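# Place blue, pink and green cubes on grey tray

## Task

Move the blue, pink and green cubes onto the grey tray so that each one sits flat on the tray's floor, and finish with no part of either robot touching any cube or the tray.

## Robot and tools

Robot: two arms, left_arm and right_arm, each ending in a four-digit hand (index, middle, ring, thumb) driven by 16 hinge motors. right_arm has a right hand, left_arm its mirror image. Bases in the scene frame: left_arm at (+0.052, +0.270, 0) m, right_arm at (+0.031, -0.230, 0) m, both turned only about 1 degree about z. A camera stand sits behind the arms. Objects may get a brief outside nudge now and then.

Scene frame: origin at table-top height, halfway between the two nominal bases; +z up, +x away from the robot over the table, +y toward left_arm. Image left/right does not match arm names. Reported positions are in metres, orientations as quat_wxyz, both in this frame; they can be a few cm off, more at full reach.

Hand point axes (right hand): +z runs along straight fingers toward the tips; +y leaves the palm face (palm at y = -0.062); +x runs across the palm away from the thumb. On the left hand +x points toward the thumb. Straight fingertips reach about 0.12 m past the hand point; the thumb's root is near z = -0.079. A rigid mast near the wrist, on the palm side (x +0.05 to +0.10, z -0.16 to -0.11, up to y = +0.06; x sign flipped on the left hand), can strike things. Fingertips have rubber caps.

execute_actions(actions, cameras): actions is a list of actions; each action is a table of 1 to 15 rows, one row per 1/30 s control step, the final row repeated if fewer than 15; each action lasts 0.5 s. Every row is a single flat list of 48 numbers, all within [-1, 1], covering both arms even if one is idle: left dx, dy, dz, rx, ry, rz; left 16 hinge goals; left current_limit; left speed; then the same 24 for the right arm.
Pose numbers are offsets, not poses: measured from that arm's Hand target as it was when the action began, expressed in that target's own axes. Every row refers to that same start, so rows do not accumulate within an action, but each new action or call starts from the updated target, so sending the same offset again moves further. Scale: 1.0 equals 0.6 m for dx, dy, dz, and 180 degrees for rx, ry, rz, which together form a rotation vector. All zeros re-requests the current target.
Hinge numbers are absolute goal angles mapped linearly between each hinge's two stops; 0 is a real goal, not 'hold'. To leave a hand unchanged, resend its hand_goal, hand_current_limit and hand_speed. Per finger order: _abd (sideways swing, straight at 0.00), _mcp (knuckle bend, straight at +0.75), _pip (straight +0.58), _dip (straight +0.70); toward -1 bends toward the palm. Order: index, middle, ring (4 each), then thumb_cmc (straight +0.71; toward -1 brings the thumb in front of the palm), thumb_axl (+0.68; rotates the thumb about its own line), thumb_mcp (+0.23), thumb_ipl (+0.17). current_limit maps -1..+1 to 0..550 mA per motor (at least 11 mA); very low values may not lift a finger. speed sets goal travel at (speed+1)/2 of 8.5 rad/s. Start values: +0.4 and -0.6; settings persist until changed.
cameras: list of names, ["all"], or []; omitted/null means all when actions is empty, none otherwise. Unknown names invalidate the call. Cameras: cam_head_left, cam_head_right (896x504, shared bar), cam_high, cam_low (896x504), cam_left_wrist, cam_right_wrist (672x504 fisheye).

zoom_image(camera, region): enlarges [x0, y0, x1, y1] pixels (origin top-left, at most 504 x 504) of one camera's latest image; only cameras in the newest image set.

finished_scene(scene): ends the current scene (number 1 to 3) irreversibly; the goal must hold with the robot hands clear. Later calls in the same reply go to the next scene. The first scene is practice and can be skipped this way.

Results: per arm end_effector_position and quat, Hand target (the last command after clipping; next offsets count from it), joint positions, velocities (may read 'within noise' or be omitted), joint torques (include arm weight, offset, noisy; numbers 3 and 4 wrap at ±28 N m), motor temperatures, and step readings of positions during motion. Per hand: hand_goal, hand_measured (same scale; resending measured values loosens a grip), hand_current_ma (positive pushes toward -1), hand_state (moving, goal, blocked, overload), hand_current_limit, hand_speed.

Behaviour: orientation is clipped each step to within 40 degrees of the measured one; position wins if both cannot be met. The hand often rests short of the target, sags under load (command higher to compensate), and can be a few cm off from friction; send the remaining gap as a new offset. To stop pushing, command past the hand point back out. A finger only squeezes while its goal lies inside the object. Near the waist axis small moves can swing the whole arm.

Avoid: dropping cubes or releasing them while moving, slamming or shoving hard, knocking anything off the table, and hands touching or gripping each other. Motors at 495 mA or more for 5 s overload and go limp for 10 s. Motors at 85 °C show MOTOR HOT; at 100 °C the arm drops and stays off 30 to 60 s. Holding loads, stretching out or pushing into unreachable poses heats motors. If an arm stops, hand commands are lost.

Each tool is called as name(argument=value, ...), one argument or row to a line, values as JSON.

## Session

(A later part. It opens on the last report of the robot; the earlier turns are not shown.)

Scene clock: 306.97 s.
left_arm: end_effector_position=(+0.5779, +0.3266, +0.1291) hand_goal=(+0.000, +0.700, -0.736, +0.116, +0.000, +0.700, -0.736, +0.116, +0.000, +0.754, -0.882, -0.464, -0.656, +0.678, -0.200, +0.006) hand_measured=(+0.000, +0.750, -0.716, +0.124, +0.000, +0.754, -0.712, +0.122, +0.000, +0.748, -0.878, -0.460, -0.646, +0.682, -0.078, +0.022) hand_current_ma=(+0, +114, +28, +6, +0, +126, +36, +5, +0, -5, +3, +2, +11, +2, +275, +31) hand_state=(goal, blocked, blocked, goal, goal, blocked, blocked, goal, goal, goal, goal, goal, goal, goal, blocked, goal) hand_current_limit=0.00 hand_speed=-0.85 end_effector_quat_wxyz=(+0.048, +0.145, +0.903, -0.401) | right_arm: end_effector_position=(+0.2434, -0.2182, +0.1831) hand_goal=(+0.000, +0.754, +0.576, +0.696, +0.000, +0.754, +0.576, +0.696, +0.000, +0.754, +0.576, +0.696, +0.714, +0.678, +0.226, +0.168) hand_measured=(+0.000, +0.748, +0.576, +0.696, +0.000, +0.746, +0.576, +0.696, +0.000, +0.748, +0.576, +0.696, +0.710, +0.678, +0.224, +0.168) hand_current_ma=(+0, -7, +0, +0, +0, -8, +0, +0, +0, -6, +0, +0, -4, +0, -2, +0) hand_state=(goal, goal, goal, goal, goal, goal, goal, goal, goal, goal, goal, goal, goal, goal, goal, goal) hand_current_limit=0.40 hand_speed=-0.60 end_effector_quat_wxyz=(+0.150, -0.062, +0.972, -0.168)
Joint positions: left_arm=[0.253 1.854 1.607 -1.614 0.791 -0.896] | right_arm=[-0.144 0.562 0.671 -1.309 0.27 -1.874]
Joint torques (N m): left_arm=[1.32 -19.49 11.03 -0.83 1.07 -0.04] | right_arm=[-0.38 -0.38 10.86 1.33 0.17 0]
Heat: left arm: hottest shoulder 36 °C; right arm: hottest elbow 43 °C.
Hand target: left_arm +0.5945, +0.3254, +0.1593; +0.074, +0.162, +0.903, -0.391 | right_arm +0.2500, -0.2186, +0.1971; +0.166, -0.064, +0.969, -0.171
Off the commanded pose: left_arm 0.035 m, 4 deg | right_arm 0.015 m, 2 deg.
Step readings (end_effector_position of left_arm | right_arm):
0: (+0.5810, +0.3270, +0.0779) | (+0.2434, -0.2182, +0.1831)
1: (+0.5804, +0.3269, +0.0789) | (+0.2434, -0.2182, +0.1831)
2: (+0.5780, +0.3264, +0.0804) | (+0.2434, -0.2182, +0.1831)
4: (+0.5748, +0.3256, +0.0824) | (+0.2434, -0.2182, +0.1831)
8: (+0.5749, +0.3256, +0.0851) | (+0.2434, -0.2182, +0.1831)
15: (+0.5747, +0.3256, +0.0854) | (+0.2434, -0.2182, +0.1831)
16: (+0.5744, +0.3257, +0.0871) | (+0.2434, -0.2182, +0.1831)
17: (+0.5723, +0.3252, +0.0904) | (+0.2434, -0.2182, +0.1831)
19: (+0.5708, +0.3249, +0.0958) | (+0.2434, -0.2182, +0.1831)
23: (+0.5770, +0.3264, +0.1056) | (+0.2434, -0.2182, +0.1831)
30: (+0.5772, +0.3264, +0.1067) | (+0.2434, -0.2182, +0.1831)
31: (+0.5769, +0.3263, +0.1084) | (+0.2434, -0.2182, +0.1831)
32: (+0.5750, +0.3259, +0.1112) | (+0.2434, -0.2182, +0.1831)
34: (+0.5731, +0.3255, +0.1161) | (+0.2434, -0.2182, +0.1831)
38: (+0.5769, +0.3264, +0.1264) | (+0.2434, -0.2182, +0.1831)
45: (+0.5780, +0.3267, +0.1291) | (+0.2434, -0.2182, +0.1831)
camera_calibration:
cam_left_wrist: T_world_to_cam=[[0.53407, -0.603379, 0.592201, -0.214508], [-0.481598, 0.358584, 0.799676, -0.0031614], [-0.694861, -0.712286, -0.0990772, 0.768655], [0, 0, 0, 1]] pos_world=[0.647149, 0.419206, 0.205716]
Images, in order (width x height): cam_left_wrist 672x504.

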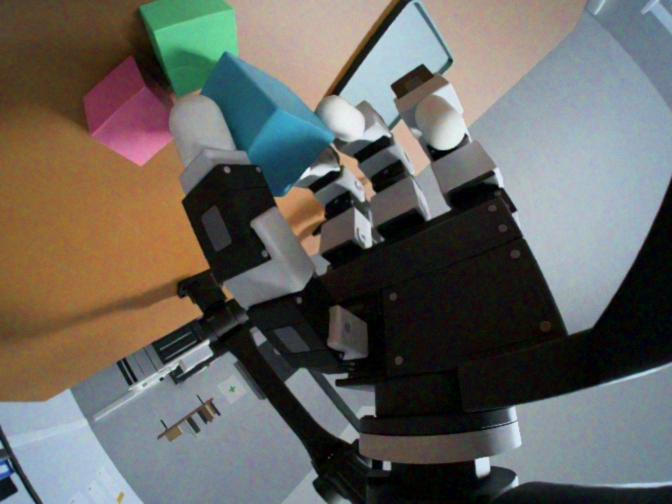

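zoom_image(
  camera="cam_left_wrist",
  region=[70, 0, 250, 180],
)

execute_actions(
  actions=[
    [[0.0026,-0.0641,0.0631,0,0,0,0,0.7,-0.737,0.116,0,0.7,-0.737,0.116,0,0.753,-0.883,-0.464,-0.657,0.678,-0.2,0.005,0.0,-0.85,0,0,0,0,0,0,0,0.754,0.576,0.696,0,0.754,0.576,0.696,0,0.754,0.576,0.696,0.714,0.678,0.226,0.168,0.4,-0.6]],
    [[0.0026,-0.0641,0.0631,0,0,0,0,0.7,-0.737,0.116,0,0.7,-0.737,0.116,0,0.753,-0.883,-0.464,-0.657,0.678,-0.2,0.005,0.0,-0.85,0,0,0,0,0,0,0,0.754,0.576,0.696,0,0.754,0.576,0.696,0,0.754,0.576,0.696,0.714,0.678,0.226,0.168,0.4,-0.6]],
    [[0.0026,-0.0641,0.0631,0,0,0,0,0.7,-0.737,0.116,0,0.7,-0.737,0.116,0,0.753,-0.883,-0.464,-0.657,0.678,-0.2,0.005,0.0,-0.85,0,0,0,0,0,0,0,0.754,0.576,0.696,0,0.754,0.576,0.696,0,0.754,0.576,0.696,0.714,0.678,0.226,0.168,0.4,-0.6]],
    [[0.0026,-0.0641,0.0631,0,0,0,0,0.7,-0.737,0.116,0,0.7,-0.737,0.116,0,0.753,-0.883,-0.464,-0.657,0.678,-0.2,0.005,0.0,-0.85,0,0,0,0,0,0,0,0.754,0.576,0.696,0,0.754,0.576,0.696,0,0.754,0.576,0.696,0.714,0.678,0.226,0.168,0.4,-0.6]],
    [[0.0026,-0.0641,0.0631,0,0,0,0,0.7,-0.737,0.116,0,0.7,-0.737,0.116,0,0.753,-0.883,-0.464,-0.657,0.678,-0.2,0.005,0.0,-0.85,0,0,0,0,0,0,0,0.754,0.576,0.696,0,0.754,0.576,0.696,0,0.754,0.576,0.696,0.714,0.678,0.226,0.168,0.4,-0.6]],
  ],
  cameras=["cam_left_wrist"],
)

Scaled by 2.800 from the camera's 672x504 image, which has a finer 960x720 frame.

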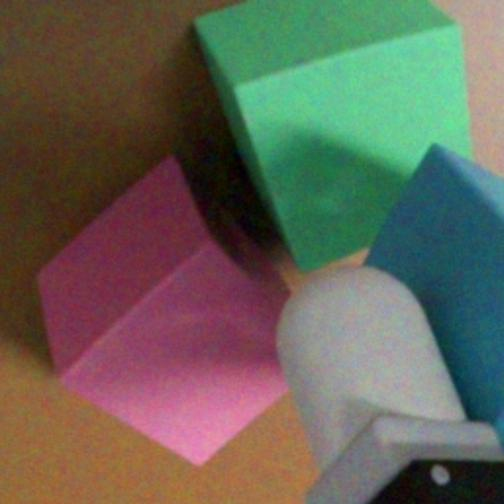

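Scene clock: 317.83 s.
left_arm: end_effector_position=(+0.5191, +0.0615, +0.1477) hand_goal=(+0.000, +0.700, -0.736, +0.116, +0.000, +0.700, -0.736, +0.116, +0.000, +0.754, -0.882, -0.464, -0.656, +0.678, -0.200, +0.006) hand_measured=(+0.000, +0.740, -0.716, +0.124, +0.000, +0.748, -0.712, +0.122, +0.000, +0.748, -0.878, -0.460, -0.642, +0.682, -0.078, +0.024) hand_current_ma=(+0, +79, +28, +6, +0, +103, +36, +6, +0, -4, +3, +2, +16, +4, +275, +34) hand_state=(goal, blocked, blocked, goal, goal, blocked, blocked, goal, goal, goal, goal, goal, goal, goal, blocked, goal) hand_current_limit=0.00 hand_speed=-0.85 end_effector_quat_wxyz=(+0.057, +0.164, +0.905, -0.389) | right_arm: end_effector_position=(+0.2434, -0.2182, +0.1831) hand_goal=(+0.000, +0.754, +0.576, +0.696, +0.000, +0.754, +0.576, +0.696, +0.000, +0.754, +0.576, +0.696, +0.714, +0.678, +0.226, +0.168) hand_measured=(+0.000, +0.748, +0.576, +0.696, +0.000, +0.746, +0.576, +0.696, +0.000, +0.748, +0.576, +0.696, +0.710, +0.678, +0.224, +0.168) hand_current_ma=(+0, -7, +0, +0, +0, -8, +0, +0, +0, -6, +0, +0, -4, +0, -2, +0) hand_state=(goal, goal, goal, goal, goal, goal, goal, goal, goal, goal, goal, goal, goal, goal, goal, goal) hand_current_limit=0.40 hand_speed=-0.60 end_effector_quat_wxyz=(+0.150, -0.062, +0.972, -0.168)
Joint positions: left_arm=[-0.281 1.594 1.315 -1.025 0.772 -1.62] | right_arm=[-0.144 0.562 0.671 -1.309 0.27 -1.874]
Joint torques (N m): left_arm=[2.49 -17.14 7.06 1.35 0.94 -0.12] | right_arm=[-0.32 -0.21 10.77 1.57 0.19 0.02]
Heat: left arm: hottest shoulder 36 °C; right arm: hottest elbow 43 °C.
Hand target: left_arm +0.5213, +0.0656, +0.1590; +0.074, +0.162, +0.903, -0.391 | right_arm +0.2500, -0.2186, +0.1971; +0.166, -0.064, +0.969, -0.171
Off the commanded pose: left_arm 0.012 m, 2 deg | right_arm 0.015 m, 2 deg.
Step readings (end_effector_position of left_arm | right_arm):
0: (+0.5779, +0.3266, +0.1291) | (+0.2434, -0.2182, +0.1831)
1: (+0.5784, +0.3223, +0.1292) | (+0.2434, -0.2182, +0.1831)
2: (+0.5796, +0.3192, +0.1291) | (+0.2434, -0.2182, +0.1831)
4: (+0.5780, +0.3064, +0.1313) | (+0.2434, -0.2182, +0.1831)
8: (+0.5794, +0.2758, +0.1455) | (+0.2434, -0.2182, +0.1831)
15: (+0.5787, +0.2671, +0.1519) | (+0.2434, -0.2182, +0.1831)
16: (+0.5771, +0.2645, +0.1494) | (+0.2434, -0.2182, +0.1831)
17: (+0.5775, +0.2620, +0.1477) | (+0.2434, -0.2182, +0.1831)
19: (+0.5719, +0.2509, +0.1440) | (+0.2434, -0.2182, +0.1831)
23: (+0.5648, +0.2241, +0.1450) | (+0.2434, -0.2182, +0.1831)
30: (+0.5648, +0.2171, +0.1475) | (+0.2434, -0.2182, +0.1831)
31: (+0.5636, +0.2147, +0.1460) | (+0.2434, -0.2182, +0.1831)
32: (+0.5642, +0.2118, +0.1443) | (+0.2434, -0.2182, +0.1831)
34: (+0.5592, +0.1993, +0.1424) | (+0.2434, -0.2182, +0.1831)
38: (+0.5503, +0.1704, +0.1459) | (+0.2434, -0.2182, +0.1831)
45: (+0.5496, +0.1650, +0.1490) | (+0.2434, -0.2182, +0.1831)
46: (+0.5485, +0.1624, +0.1475) | (+0.2434, -0.2182, +0.1831)
47: (+0.5502, +0.1597, +0.1462) | (+0.2434, -0.2182, +0.1831)
49: (+0.5461, +0.1470, +0.1443) | (+0.2434, -0.2182, +0.1831)
53: (+0.5363, +0.1180, +0.1461) | (+0.2434, -0.2182, +0.1831)
60: (+0.5347, +0.1133, +0.1483) | (+0.2434, -0.2182, +0.1831)
61: (+0.5342, +0.1108, +0.1475) | (+0.2434, -0.2182, +0.1831)
62: (+0.5361, +0.1082, +0.1464) | (+0.2434, -0.2182, +0.1831)
64: (+0.5333, +0.0949, +0.1452) | (+0.2434, -0.2182, +0.1831)
68: (+0.5222, +0.0658, +0.1463) | (+0.2434, -0.2182, +0.1831)
75: (+0.5197, +0.0615, +0.1477) | (+0.2434, -0.2182, +0.1831)
camera_calibration:
cam_left_wrist: T_world_to_cam=[[0.496303, -0.630171, 0.597133, -0.333608], [-0.50107, 0.353764, 0.789798, 0.0606362], [-0.708952, -0.691184, -0.140186, 0.552832], [0, 0, 0, 1]] pos_world=[0.587885, 0.150428, 0.228817]
Images, in order (width x height): cam_left_wrist 672x504.

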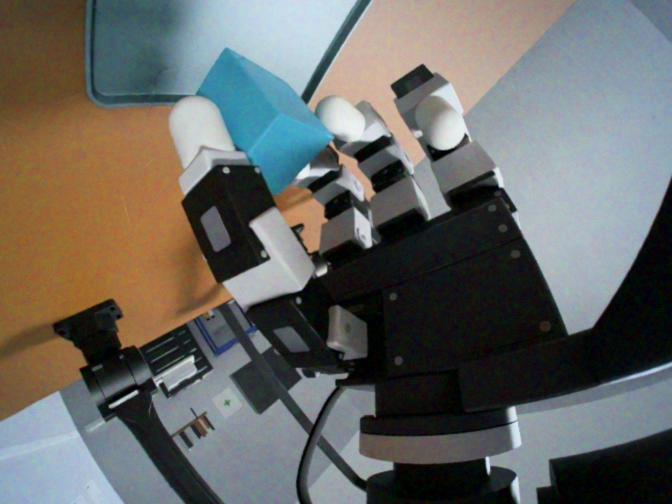

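execute_actions(
  actions=[
    [[0.0222,0.0588,0.0302,0,0,0,0,0.7,-0.737,0.116,0,0.7,-0.737,0.116,0,0.753,-0.883,-0.464,-0.657,0.678,-0.2,0.005,0.0,-0.85,0,0,0,0,0,0,0,0.754,0.576,0.696,0,0.754,0.576,0.696,0,0.754,0.576,0.696,0.714,0.678,0.226,0.168,0.4,-0.6]],
    [[0.01727,0.04553,0.04553,0,0,0,0,0.7,-0.737,0.116,0,0.7,-0.737,0.116,0,0.753,-0.883,-0.464,-0.657,0.678,-0.2,0.005,0.0,-0.85,0,0,0,0,0,0,0,0.754,0.576,0.696,0,0.754,0.576,0.696,0,0.754,0.576,0.696,0.714,0.678,0.226,0.168,0.4,-0.6]],
    [[0.01079,0.02846,0.02846,0,0,0,0,0.7,-0.737,0.116,0,0.7,-0.737,0.116,0,0.753,-0.883,-0.464,-0.657,0.678,-0.2,0.005,0.0,-0.85,0,0,0,0,0,0,0,0.754,0.576,0.696,0,0.754,0.576,0.696,0,0.754,0.576,0.696,0.714,0.678,0.226,0.168,0.4,-0.6]],
  ],
  cameras=["cam_left_wrist"],
)

Scene clock: 338.00 s.
left_arm: end_effector_position=(+0.5159, +0.0745, +0.0544) hand_goal=(+0.000, +0.700, -0.736, +0.116, +0.000, +0.700, -0.736, +0.116, +0.000, +0.754, -0.882, -0.464, -0.656, +0.678, -0.200, +0.006) hand_measured=(+0.000, +0.740, -0.716, +0.124, +0.000, +0.748, -0.712, +0.122, +0.000, +0.750, -0.878, -0.460, -0.642, +0.682, -0.078, +0.024) hand_current_ma=(+0, +79, +28, +6, +0, +103, +36, +6, +0, -4, +3, +2, +17, +4, +275, +34) hand_state=(goal, blocked, blocked, goal, goal, blocked, blocked, goal, goal, goal, goal, goal, goal, goal, blocked, goal) hand_current_limit=0.00 hand_speed=-0.85 end_effector_quat_wxyz=(+0.065, +0.160, +0.904, -0.390) | right_arm: end_effector_position=(+0.2434, -0.2182, +0.1831) hand_goal=(+0.000, +0.754, +0.576, +0.696, +0.000, +0.754, +0.576, +0.696, +0.000, +0.754, +0.576, +0.696, +0.714, +0.678, +0.226, +0.168) hand_measured=(+0.000, +0.748, +0.576, +0.696, +0.000, +0.746, +0.576, +0.696, +0.000, +0.748, +0.576, +0.696, +0.710, +0.678, +0.224, +0.168) hand_current_ma=(+0, -7, +0, +0, +0, -8, +0, +0, +0, -6, +0, +0, -4, +0, -2, +0) hand_state=(goal, goal, goal, goal, goal, goal, goal, goal, goal, goal, goal, goal, goal, goal, goal, goal) hand_current_limit=0.40 hand_speed=-0.60 end_effector_quat_wxyz=(+0.150, -0.062, +0.972, -0.168)
Joint positions: left_arm=[-0.256 1.667 1.14 -0.776 0.778 -1.604] | right_arm=[-0.144 0.562 0.671 -1.309 0.27 -1.874]
Joint torques (N m): left_arm=[2.84 -15.15 6.64 1.36 0.96 0.03] | right_arm=[-0.32 0.09 10.74 1.39 0.15 -0.01]
Heat: left arm: hottest elbow 36 °C; right arm: hottest elbow 43 °C.
Hand target: left_arm +0.5213, +0.0781, +0.0541; +0.074, +0.162, +0.903, -0.391 | right_arm +0.2500, -0.2186, +0.1971; +0.166, -0.064, +0.969, -0.171
Off the commanded pose: left_arm 0.007 m, 1 deg | right_arm 0.015 m, 2 deg.
Step readings (end_effector_position of left_arm | right_arm):
0: (+0.5190, +0.0615, +0.1477) | (+0.2434, -0.2182, +0.1831)
1: (+0.5184, +0.0624, +0.1439) | (+0.2434, -0.2182, +0.1831)
2: (+0.5207, +0.0626, +0.1406) | (+0.2434, -0.2182, +0.1831)
4: (+0.5175, +0.0663, +0.1305) | (+0.2434, -0.2182, +0.1831)
8: (+0.5099, +0.0745, +0.1142) | (+0.2434, -0.2182, +0.1831)
15: (+0.5130, +0.0756, +0.1137) | (+0.2434, -0.2182, +0.1831)
16: (+0.5130, +0.0755, +0.1103) | (+0.2434, -0.2182, +0.1831)
17: (+0.5169, +0.0740, +0.1071) | (+0.2434, -0.2182, +0.1831)
19: (+0.5187, +0.0736, +0.0982) | (+0.2434, -0.2182, +0.1831)
23: (+0.5139, +0.0750, +0.0791) | (+0.2434, -0.2182, +0.1831)
30: (+0.5142, +0.0751, +0.0748) | (+0.2434, -0.2182, +0.1831)
31: (+0.5145, +0.0749, +0.0730) | (+0.2434, -0.2182, +0.1831)
32: (+0.5169, +0.0742, +0.0711) | (+0.2434, -0.2182, +0.1831)
34: (+0.5180, +0.0739, +0.0661) | (+0.2434, -0.2182, +0.1831)
38: (+0.5159, +0.0745, +0.0564) | (+0.2434, -0.2182, +0.1831)
45: (+0.5159, +0.0745, +0.0544) | (+0.2434, -0.2182, +0.1831)
camera_calibration:
cam_left_wrist: T_world_to_cam=[[0.49807, -0.620168, 0.606068, -0.270315], [-0.51322, 0.35254, 0.782509, 0.134795], [-0.69895, -0.70079, -0.142693, 0.542223], [0, 0, 0, 1]] pos_world=[0.582802, 0.164823, 0.135723]
Images, in order (width x height): cam_left_wrist 672x504.

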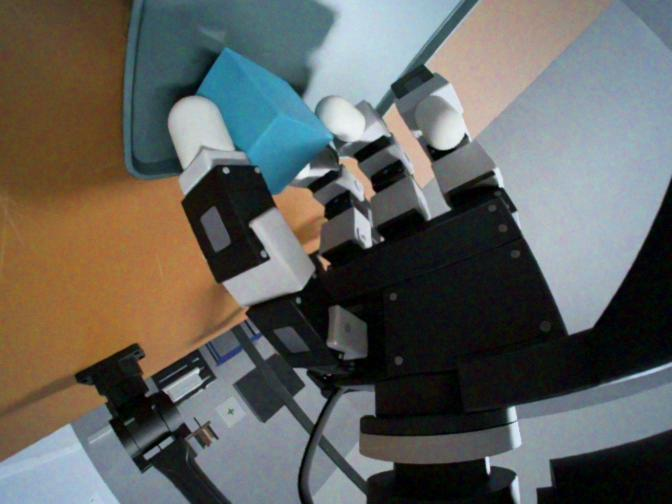

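execute_actions(
  actions=[
    [[0.00475,0.01252,0.01252,0,0,0,0,0.7,-0.737,0.116,0,0.7,-0.737,0.116,0,0.753,-0.883,-0.464,-0.657,0.678,-0.2,0.005,0.0,-0.85,0,0,0,0,0,0,0,0.754,0.576,0.696,0,0.754,0.576,0.696,0,0.754,0.576,0.696,0.714,0.678,0.226,0.168,0.4,-0.6]],
    [[0.00302,0.00797,0.00797,0,0,0,0,0.7,-0.737,0.116,0,0.7,-0.737,0.116,0,0.753,-0.883,-0.464,-0.657,0.678,-0.2,0.005,0.0,-0.85,0,0,0,0,0,0,0,0.754,0.576,0.696,0,0.754,0.576,0.696,0,0.754,0.576,0.696,0.714,0.678,0.226,0.168,0.4,-0.6]],
  ],
  cameras=[],
)

Scene clock: 347.73 s.
left_arm: end_effector_position=(+0.5172, +0.0742, +0.0397) hand_goal=(+0.000, +0.700, -0.736, +0.116, +0.000, +0.700, -0.736, +0.116, +0.000, +0.754, -0.882, -0.464, -0.656, +0.678, -0.200, +0.006) hand_measured=(+0.000, +0.740, -0.716, +0.124, +0.000, +0.748, -0.712, +0.122, +0.000, +0.750, -0.878, -0.460, -0.642, +0.682, -0.078, +0.024) hand_current_ma=(+0, +79, +28, +6, +0, +103, +36, +6, +0, -4, +3, +2, +17, +4, +275, +34) hand_state=(goal, blocked, blocked, goal, goal, blocked, blocked, goal, goal, goal, goal, goal, goal, goal, blocked, goal) hand_current_limit=0.00 hand_speed=-0.85 end_effector_quat_wxyz=(+0.068, +0.162, +0.904, -0.391) | right_arm: end_effector_position=(+0.2434, -0.2182, +0.1831) hand_goal=(+0.000, +0.754, +0.576, +0.696, +0.000, +0.754, +0.576, +0.696, +0.000, +0.754, +0.576, +0.696, +0.714, +0.678, +0.226, +0.168) hand_measured=(+0.000, +0.748, +0.576, +0.696, +0.000, +0.746, +0.576, +0.696, +0.000, +0.748, +0.576, +0.696, +0.710, +0.678, +0.224, +0.168) hand_current_ma=(+0, -7, +0, +0, +0, -8, +0, +0, +0, -6, +0, +0, -4, +0, -2, +0) hand_state=(goal, goal, goal, goal, goal, goal, goal, goal, goal, goal, goal, goal, goal, goal, goal, goal) hand_current_limit=0.40 hand_speed=-0.60 end_effector_quat_wxyz=(+0.150, -0.062, +0.972, -0.168)
Joint positions: left_arm=[-0.256 1.687 1.121 -0.73 0.778 -1.604] | right_arm=[-0.144 0.562 0.671 -1.309 0.27 -1.874]
Joint torques (N m): left_arm=[2.55 -14.39 6.32 1.37 0.97 0.04] | right_arm=[-0.62 -1.03 10.89 1.33 0.17 0.02]
Heat: left arm: hottest elbow 35 °C; right arm: hottest elbow 43 °C.
Hand target: left_arm +0.5214, +0.0782, +0.0361; +0.074, +0.162, +0.903, -0.391 | right_arm +0.2500, -0.2186, +0.1971; +0.166, -0.064, +0.969, -0.171
Off the commanded pose: left_arm 0.007 m, 1 deg | right_arm 0.015 m, 2 deg.
Step readings (end_effector_position of left_arm | right_arm):
0: (+0.5159, +0.0745, +0.0544) | (+0.2434, -0.2182, +0.1831)
1: (+0.5160, +0.0745, +0.0537) | (+0.2434, -0.2182, +0.1831)
2: (+0.5174, +0.0741, +0.0531) | (+0.2434, -0.2182, +0.1831)
4: (+0.5181, +0.0739, +0.0512) | (+0.2434, -0.2182, +0.1831)
8: (+0.5173, +0.0741, +0.0475) | (+0.2434, -0.2182, +0.1831)
15: (+0.5170, +0.0742, +0.0463) | (+0.2434, -0.2182, +0.1831)
16: (+0.5172, +0.0742, +0.0458) | (+0.2434, -0.2182, +0.1831)
17: (+0.5180, +0.0740, +0.0454) | (+0.2434, -0.2182, +0.1831)
19: (+0.5185, +0.0738, +0.0440) | (+0.2434, -0.2182, +0.1831)
23: (+0.5174, +0.0741, +0.0404) | (+0.2434, -0.2182, +0.1831)
30: (+0.5172, +0.0742, +0.0397) | (+0.2434, -0.2182, +0.1831)
No camera images: "cameras" was empty.

execute_actions(
  actions=[
    [[0.00259,0.00683,0.00683,0,0,0,0,0.7,-0.737,0.116,0,0.7,-0.737,0.116,0,0.753,-0.883,-0.464,-0.657,0.678,-0.2,0.005,0.0,-0.85,0,0,0,0,0,0,0,0.754,0.576,0.696,0,0.754,0.576,0.696,0,0.754,0.576,0.696,0.714,0.678,0.226,0.168,0.4,-0.6]],
    [[0.00259,0.00683,0.00683,0,0,0,0,0.7,-0.737,0.116,0,0.7,-0.737,0.116,0,0.753,-0.883,-0.464,-0.657,0.678,-0.2,0.005,0.0,-0.85,0,0,0,0,0,0,0,0.754,0.576,0.696,0,0.754,0.576,0.696,0,0.754,0.576,0.696,0.714,0.678,0.226,0.168,0.4,-0.6]],
  ],
  cameras=["cam_left_wrist"],
)

Scene clock: 353.23 s.
left_arm: end_effector_position=(+0.5202, +0.0732, +0.0352) hand_goal=(+0.000, +0.700, -0.736, +0.116, +0.000, +0.700, -0.736, +0.116, +0.000, +0.754, -0.882, -0.464, -0.656, +0.678, -0.200, +0.006) hand_measured=(+0.000, +0.740, -0.724, +0.112, +0.000, +0.748, -0.712, +0.124, +0.000, +0.750, -0.878, -0.460, -0.650, +0.682, -0.078, +0.028) hand_current_ma=(+0, +79, +14, -2, +0, +103, +37, +7, +0, -4, +3, +2, +6, +4, +275, +45) hand_state=(goal, blocked, goal, goal, goal, blocked, blocked, goal, goal, goal, goal, goal, goal, goal, blocked, blocked) hand_current_limit=0.00 hand_speed=-0.85 end_effector_quat_wxyz=(+0.075, +0.164, +0.902, -0.392) | right_arm: end_effector_position=(+0.2434, -0.2182, +0.1831) hand_goal=(+0.000, +0.754, +0.576, +0.696, +0.000, +0.754, +0.576, +0.696, +0.000, +0.754, +0.576, +0.696, +0.714, +0.678, +0.226, +0.168) hand_measured=(+0.000, +0.748, +0.576, +0.696, +0.000, +0.746, +0.576, +0.696, +0.000, +0.748, +0.576, +0.696, +0.710, +0.678, +0.224, +0.168) hand_current_ma=(+0, -7, +0, +0, +0, -8, +0, +0, +0, -6, +0, +0, -4, +0, -2, +0) hand_state=(goal, goal, goal, goal, goal, goal, goal, goal, goal, goal, goal, goal, goal, goal, goal, goal) hand_current_limit=0.40 hand_speed=-0.60 end_effector_quat_wxyz=(+0.150, -0.062, +0.972, -0.168)
Joint positions: left_arm=[-0.256 1.694 1.113 -0.701 0.779 -1.604] | right_arm=[-0.144 0.562 0.671 -1.309 0.27 -1.874]
Joint torques (N m): left_arm=[2.73 -13.86 5.86 1.5 0.94 0.03] | right_arm=[0.26 -1.03 10.82 1.31 0.12 0]
Heat: left arm: hottest elbow 35 °C; right arm: hottest elbow 43 °C.
Hand target: left_arm +0.5214, +0.0782, +0.0241; +0.074, +0.162, +0.903, -0.391 | right_arm +0.2500, -0.2186, +0.1971; +0.166, -0.064, +0.969, -0.171
Off the commanded pose: left_arm 0.012 m, 0 deg | right_arm 0.015 m, 2 deg.
Step readings (end_effector_position of left_arm | right_arm):
0: (+0.5172, +0.0742, +0.0397) | (+0.2434, -0.2182, +0.1831)
1: (+0.5172, +0.0742, +0.0392) | (+0.2434, -0.2182, +0.1831)
2: (+0.5181, +0.0739, +0.0389) | (+0.2434, -0.2182, +0.1831)
4: (+0.5185, +0.0738, +0.0376) | (+0.2434, -0.2182, +0.1831)
8: (+0.5187, +0.0738, +0.0366) | (+0.2434, -0.2182, +0.1831)
15: (+0.5187, +0.0738, +0.0366) | (+0.2434, -0.2182, +0.1831)
16: (+0.5188, +0.0737, +0.0362) | (+0.2434, -0.2182, +0.1831)
17: (+0.5195, +0.0735, +0.0360) | (+0.2434, -0.2182, +0.1831)
19: (+0.5198, +0.0734, +0.0351) | (+0.2434, -0.2182, +0.1831)
23: (+0.5202, +0.0732, +0.0352) | (+0.2434, -0.2182, +0.1831)
30: (+0.5202, +0.0732, +0.0352) | (+0.2434, -0.2182, +0.1831)
camera_calibration:
cam_left_wrist: T_world_to_cam=[[0.485166, -0.616478, 0.620136, -0.25568], [-0.529324, 0.35744, 0.76945, 0.160975], [-0.69601, -0.701564, -0.152899, 0.540472], [0, 0, 0, 1]] pos_world=[0.585429, 0.164016, 0.117331]
Images, in order (width x height): cam_left_wrist 672x504.

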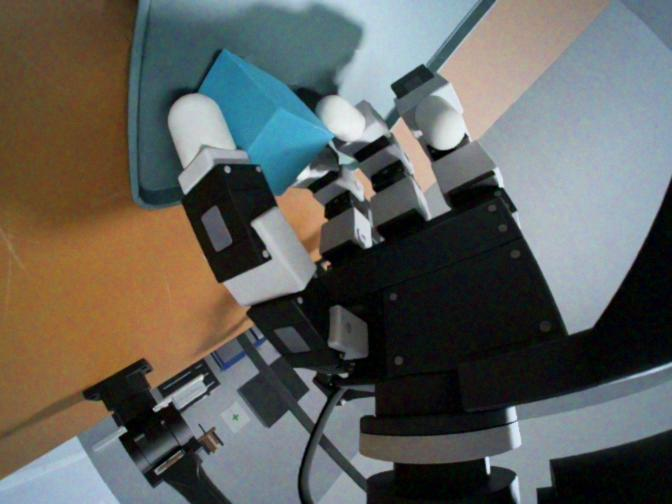

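execute_actions(
  actions=[
    [[-0.00259,-0.00683,-0.00683,0,0,0,0,0.76,-0.737,0.116,0,0.76,-0.737,0.116,0,0.753,-0.883,-0.464,-0.657,0.678,-0.09,0.005,0.0,-0.9,0,0,0,0,0,0,0,0.754,0.576,0.696,0,0.754,0.576,0.696,0,0.754,0.576,0.696,0.714,0.678,0.226,0.168,0.4,-0.6]],
    [[0,0,0,0,0,0,0,0.88,-0.737,0.116,0,0.88,-0.737,0.116,0,0.753,-0.883,-0.464,-0.657,0.678,0.02,0.005,0.0,-0.9,0,0,0,0,0,0,0,0.754,0.576,0.696,0,0.754,0.576,0.696,0,0.754,0.576,0.696,0.714,0.678,0.226,0.168,0.4,-0.6]],
    [[0,0,0,0,0,0,0,1.0,-0.737,0.116,0,1.0,-0.737,0.116,0,0.753,-0.883,-0.464,-0.657,0.678,0.08,0.005,0.0,-0.85,0,0,0,0,0,0,0,0.754,0.576,0.696,0,0.754,0.576,0.696,0,0.754,0.576,0.696,0.714,0.678,0.226,0.168,0.4,-0.6]],
    [[-0.02035,-0.01843,-0.02267,0,0,0,0,1.0,-0.737,0.116,0,1.0,-0.737,0.116,0,0.753,-0.883,-0.464,-0.657,0.678,0.08,0.005,0.0,-0.85,0,0,0,0,0,0,0,0.754,0.576,0.696,0,0.754,0.576,0.696,0,0.754,0.576,0.696,0.714,0.678,0.226,0.168,0.4,-0.6]],
    [[-0.02035,-0.01843,-0.02267,0,0,0,0,1.0,-0.737,0.116,0,1.0,-0.737,0.116,0,0.753,-0.883,-0.464,-0.657,0.678,0.08,0.005,0.0,-0.85,0,0,0,0,0,0,0,0.754,0.576,0.696,0,0.754,0.576,0.696,0,0.754,0.576,0.696,0.714,0.678,0.226,0.168,0.4,-0.6]],
  ],
  cameras=["cam_left_wrist"],
)

Scene clock: 367.37 s.
left_arm: end_effector_position=(+0.5113, +0.0779, +0.0449) hand_goal=(+0.000, +1.000, -0.736, +0.116, +0.000, +1.000, -0.736, +0.116, +0.000, +0.754, -0.882, -0.464, -0.656, +0.678, +0.080, +0.006) hand_measured=(-0.002, +0.984, -0.734, +0.114, +0.000, +0.984, -0.730, +0.120, +0.000, +0.750, -0.878, -0.460, -0.650, +0.680, +0.074, +0.008) hand_current_ma=(-1, -20, +2, -1, +0, -20, +4, +2, +0, -4, +3, +2, +4, +2, -8, +1) hand_state=(goal, goal, goal, goal, goal, goal, goal, goal, goal, goal, goal, goal, goal, goal, goal, goal) hand_current_limit=0.00 hand_speed=-0.85 end_effector_quat_wxyz=(+0.044, +0.153, +0.908, -0.388) | right_arm: end_effector_position=(+0.2434, -0.2182, +0.1831) hand_goal=(+0.000, +0.754, +0.576, +0.696, +0.000, +0.754, +0.576, +0.696, +0.000, +0.754, +0.576, +0.696, +0.714, +0.678, +0.226, +0.168) hand_measured=(+0.000, +0.748, +0.576, +0.696, +0.000, +0.746, +0.576, +0.696, +0.000, +0.748, +0.576, +0.696, +0.710, +0.678, +0.224, +0.168) hand_current_ma=(+0, -7, +0, +0, +0, -8, +0, +0, +0, -6, +0, +0, -4, +0, -2, +0) hand_state=(goal, goal, goal, goal, goal, goal, goal, goal, goal, goal, goal, goal, goal, goal, goal, goal) hand_current_limit=0.40 hand_speed=-0.60 end_effector_quat_wxyz=(+0.150, -0.062, +0.972, -0.168)
Joint positions: left_arm=[-0.252 1.693 1.151 -0.811 0.778 -1.597] | right_arm=[-0.144 0.562 0.671 -1.309 0.27 -1.874]
Joint torques (N m): left_arm=[2.9 -16.5 10.66 0.21 1.04 0.05] | right_arm=[-0.32 -0.09 10.84 1.51 0.16 0.05]
Heat: left arm: hottest elbow 35 °C; right arm: hottest elbow 43 °C.
Hand target: left_arm +0.5364, +0.0782, +0.0701; +0.074, +0.162, +0.903, -0.391 | right_arm +0.2500, -0.2186, +0.1971; +0.166, -0.064, +0.969, -0.171
Off the commanded pose: left_arm 0.035 m, 4 deg | right_arm 0.015 m, 2 deg.
Step readings (end_effector_position of left_arm | right_arm):
0: (+0.5202, +0.0732, +0.0352) | (+0.2434, -0.2182, +0.1831)
1: (+0.5202, +0.0732, +0.0352) | (+0.2434, -0.2182, +0.1831)
2: (+0.5202, +0.0732, +0.0352) | (+0.2434, -0.2182, +0.1831)
4: (+0.5202, +0.0732, +0.0352) | (+0.2434, -0.2182, +0.1831)
8: (+0.5202, +0.0732, +0.0352) | (+0.2434, -0.2182, +0.1831)
15: (+0.5202, +0.0732, +0.0352) | (+0.2434, -0.2182, +0.1831)
16: (+0.5202, +0.0732, +0.0352) | (+0.2434, -0.2182, +0.1831)
17: (+0.5202, +0.0732, +0.0352) | (+0.2434, -0.2182, +0.1831)
19: (+0.5202, +0.0732, +0.0352) | (+0.2434, -0.2182, +0.1831)
23: (+0.5202, +0.0732, +0.0352) | (+0.2434, -0.2182, +0.1831)
30: (+0.5202, +0.0732, +0.0352) | (+0.2434, -0.2182, +0.1831)
31: (+0.5202, +0.0732, +0.0352) | (+0.2434, -0.2182, +0.1831)
32: (+0.5202, +0.0732, +0.0352) | (+0.2434, -0.2182, +0.1831)
34: (+0.5202, +0.0732, +0.0352) | (+0.2434, -0.2182, +0.1831)
38: (+0.5202, +0.0732, +0.0352) | (+0.2434, -0.2182, +0.1831)
45: (+0.5202, +0.0732, +0.0352) | (+0.2434, -0.2182, +0.1831)
46: (+0.5188, +0.0739, +0.0349) | (+0.2434, -0.2182, +0.1831)
47: (+0.5156, +0.0748, +0.0345) | (+0.2434, -0.2182, +0.1831)
49: (+0.5113, +0.0762, +0.0337) | (+0.2434, -0.2182, +0.1831)
53: (+0.5092, +0.0770, +0.0334) | (+0.2434, -0.2182, +0.1831)
60: (+0.5092, +0.0770, +0.0334) | (+0.2434, -0.2182, +0.1831)
61: (+0.5091, +0.0772, +0.0344) | (+0.2434, -0.2182, +0.1831)
62: (+0.5078, +0.0782, +0.0363) | (+0.2434, -0.2182, +0.1831)
64: (+0.5074, +0.0787, +0.0395) | (+0.2434, -0.2182, +0.1831)
68: (+0.5116, +0.0778, +0.0446) | (+0.2434, -0.2182, +0.1831)
75: (+0.5113, +0.0779, +0.0449) | (+0.2434, -0.2182, +0.1831)
camera_calibration:
cam_left_wrist: T_world_to_cam=[[0.523084, -0.628309, 0.575857, -0.270927], [-0.478707, 0.34242, 0.808448, 0.120679], [-0.70514, -0.698553, -0.121661, 0.542104], [0, 0, 0, 1]] pos_world=[0.581747, 0.16714, 0.124406]
Images, in order (width x height): cam_left_wrist 672x504.

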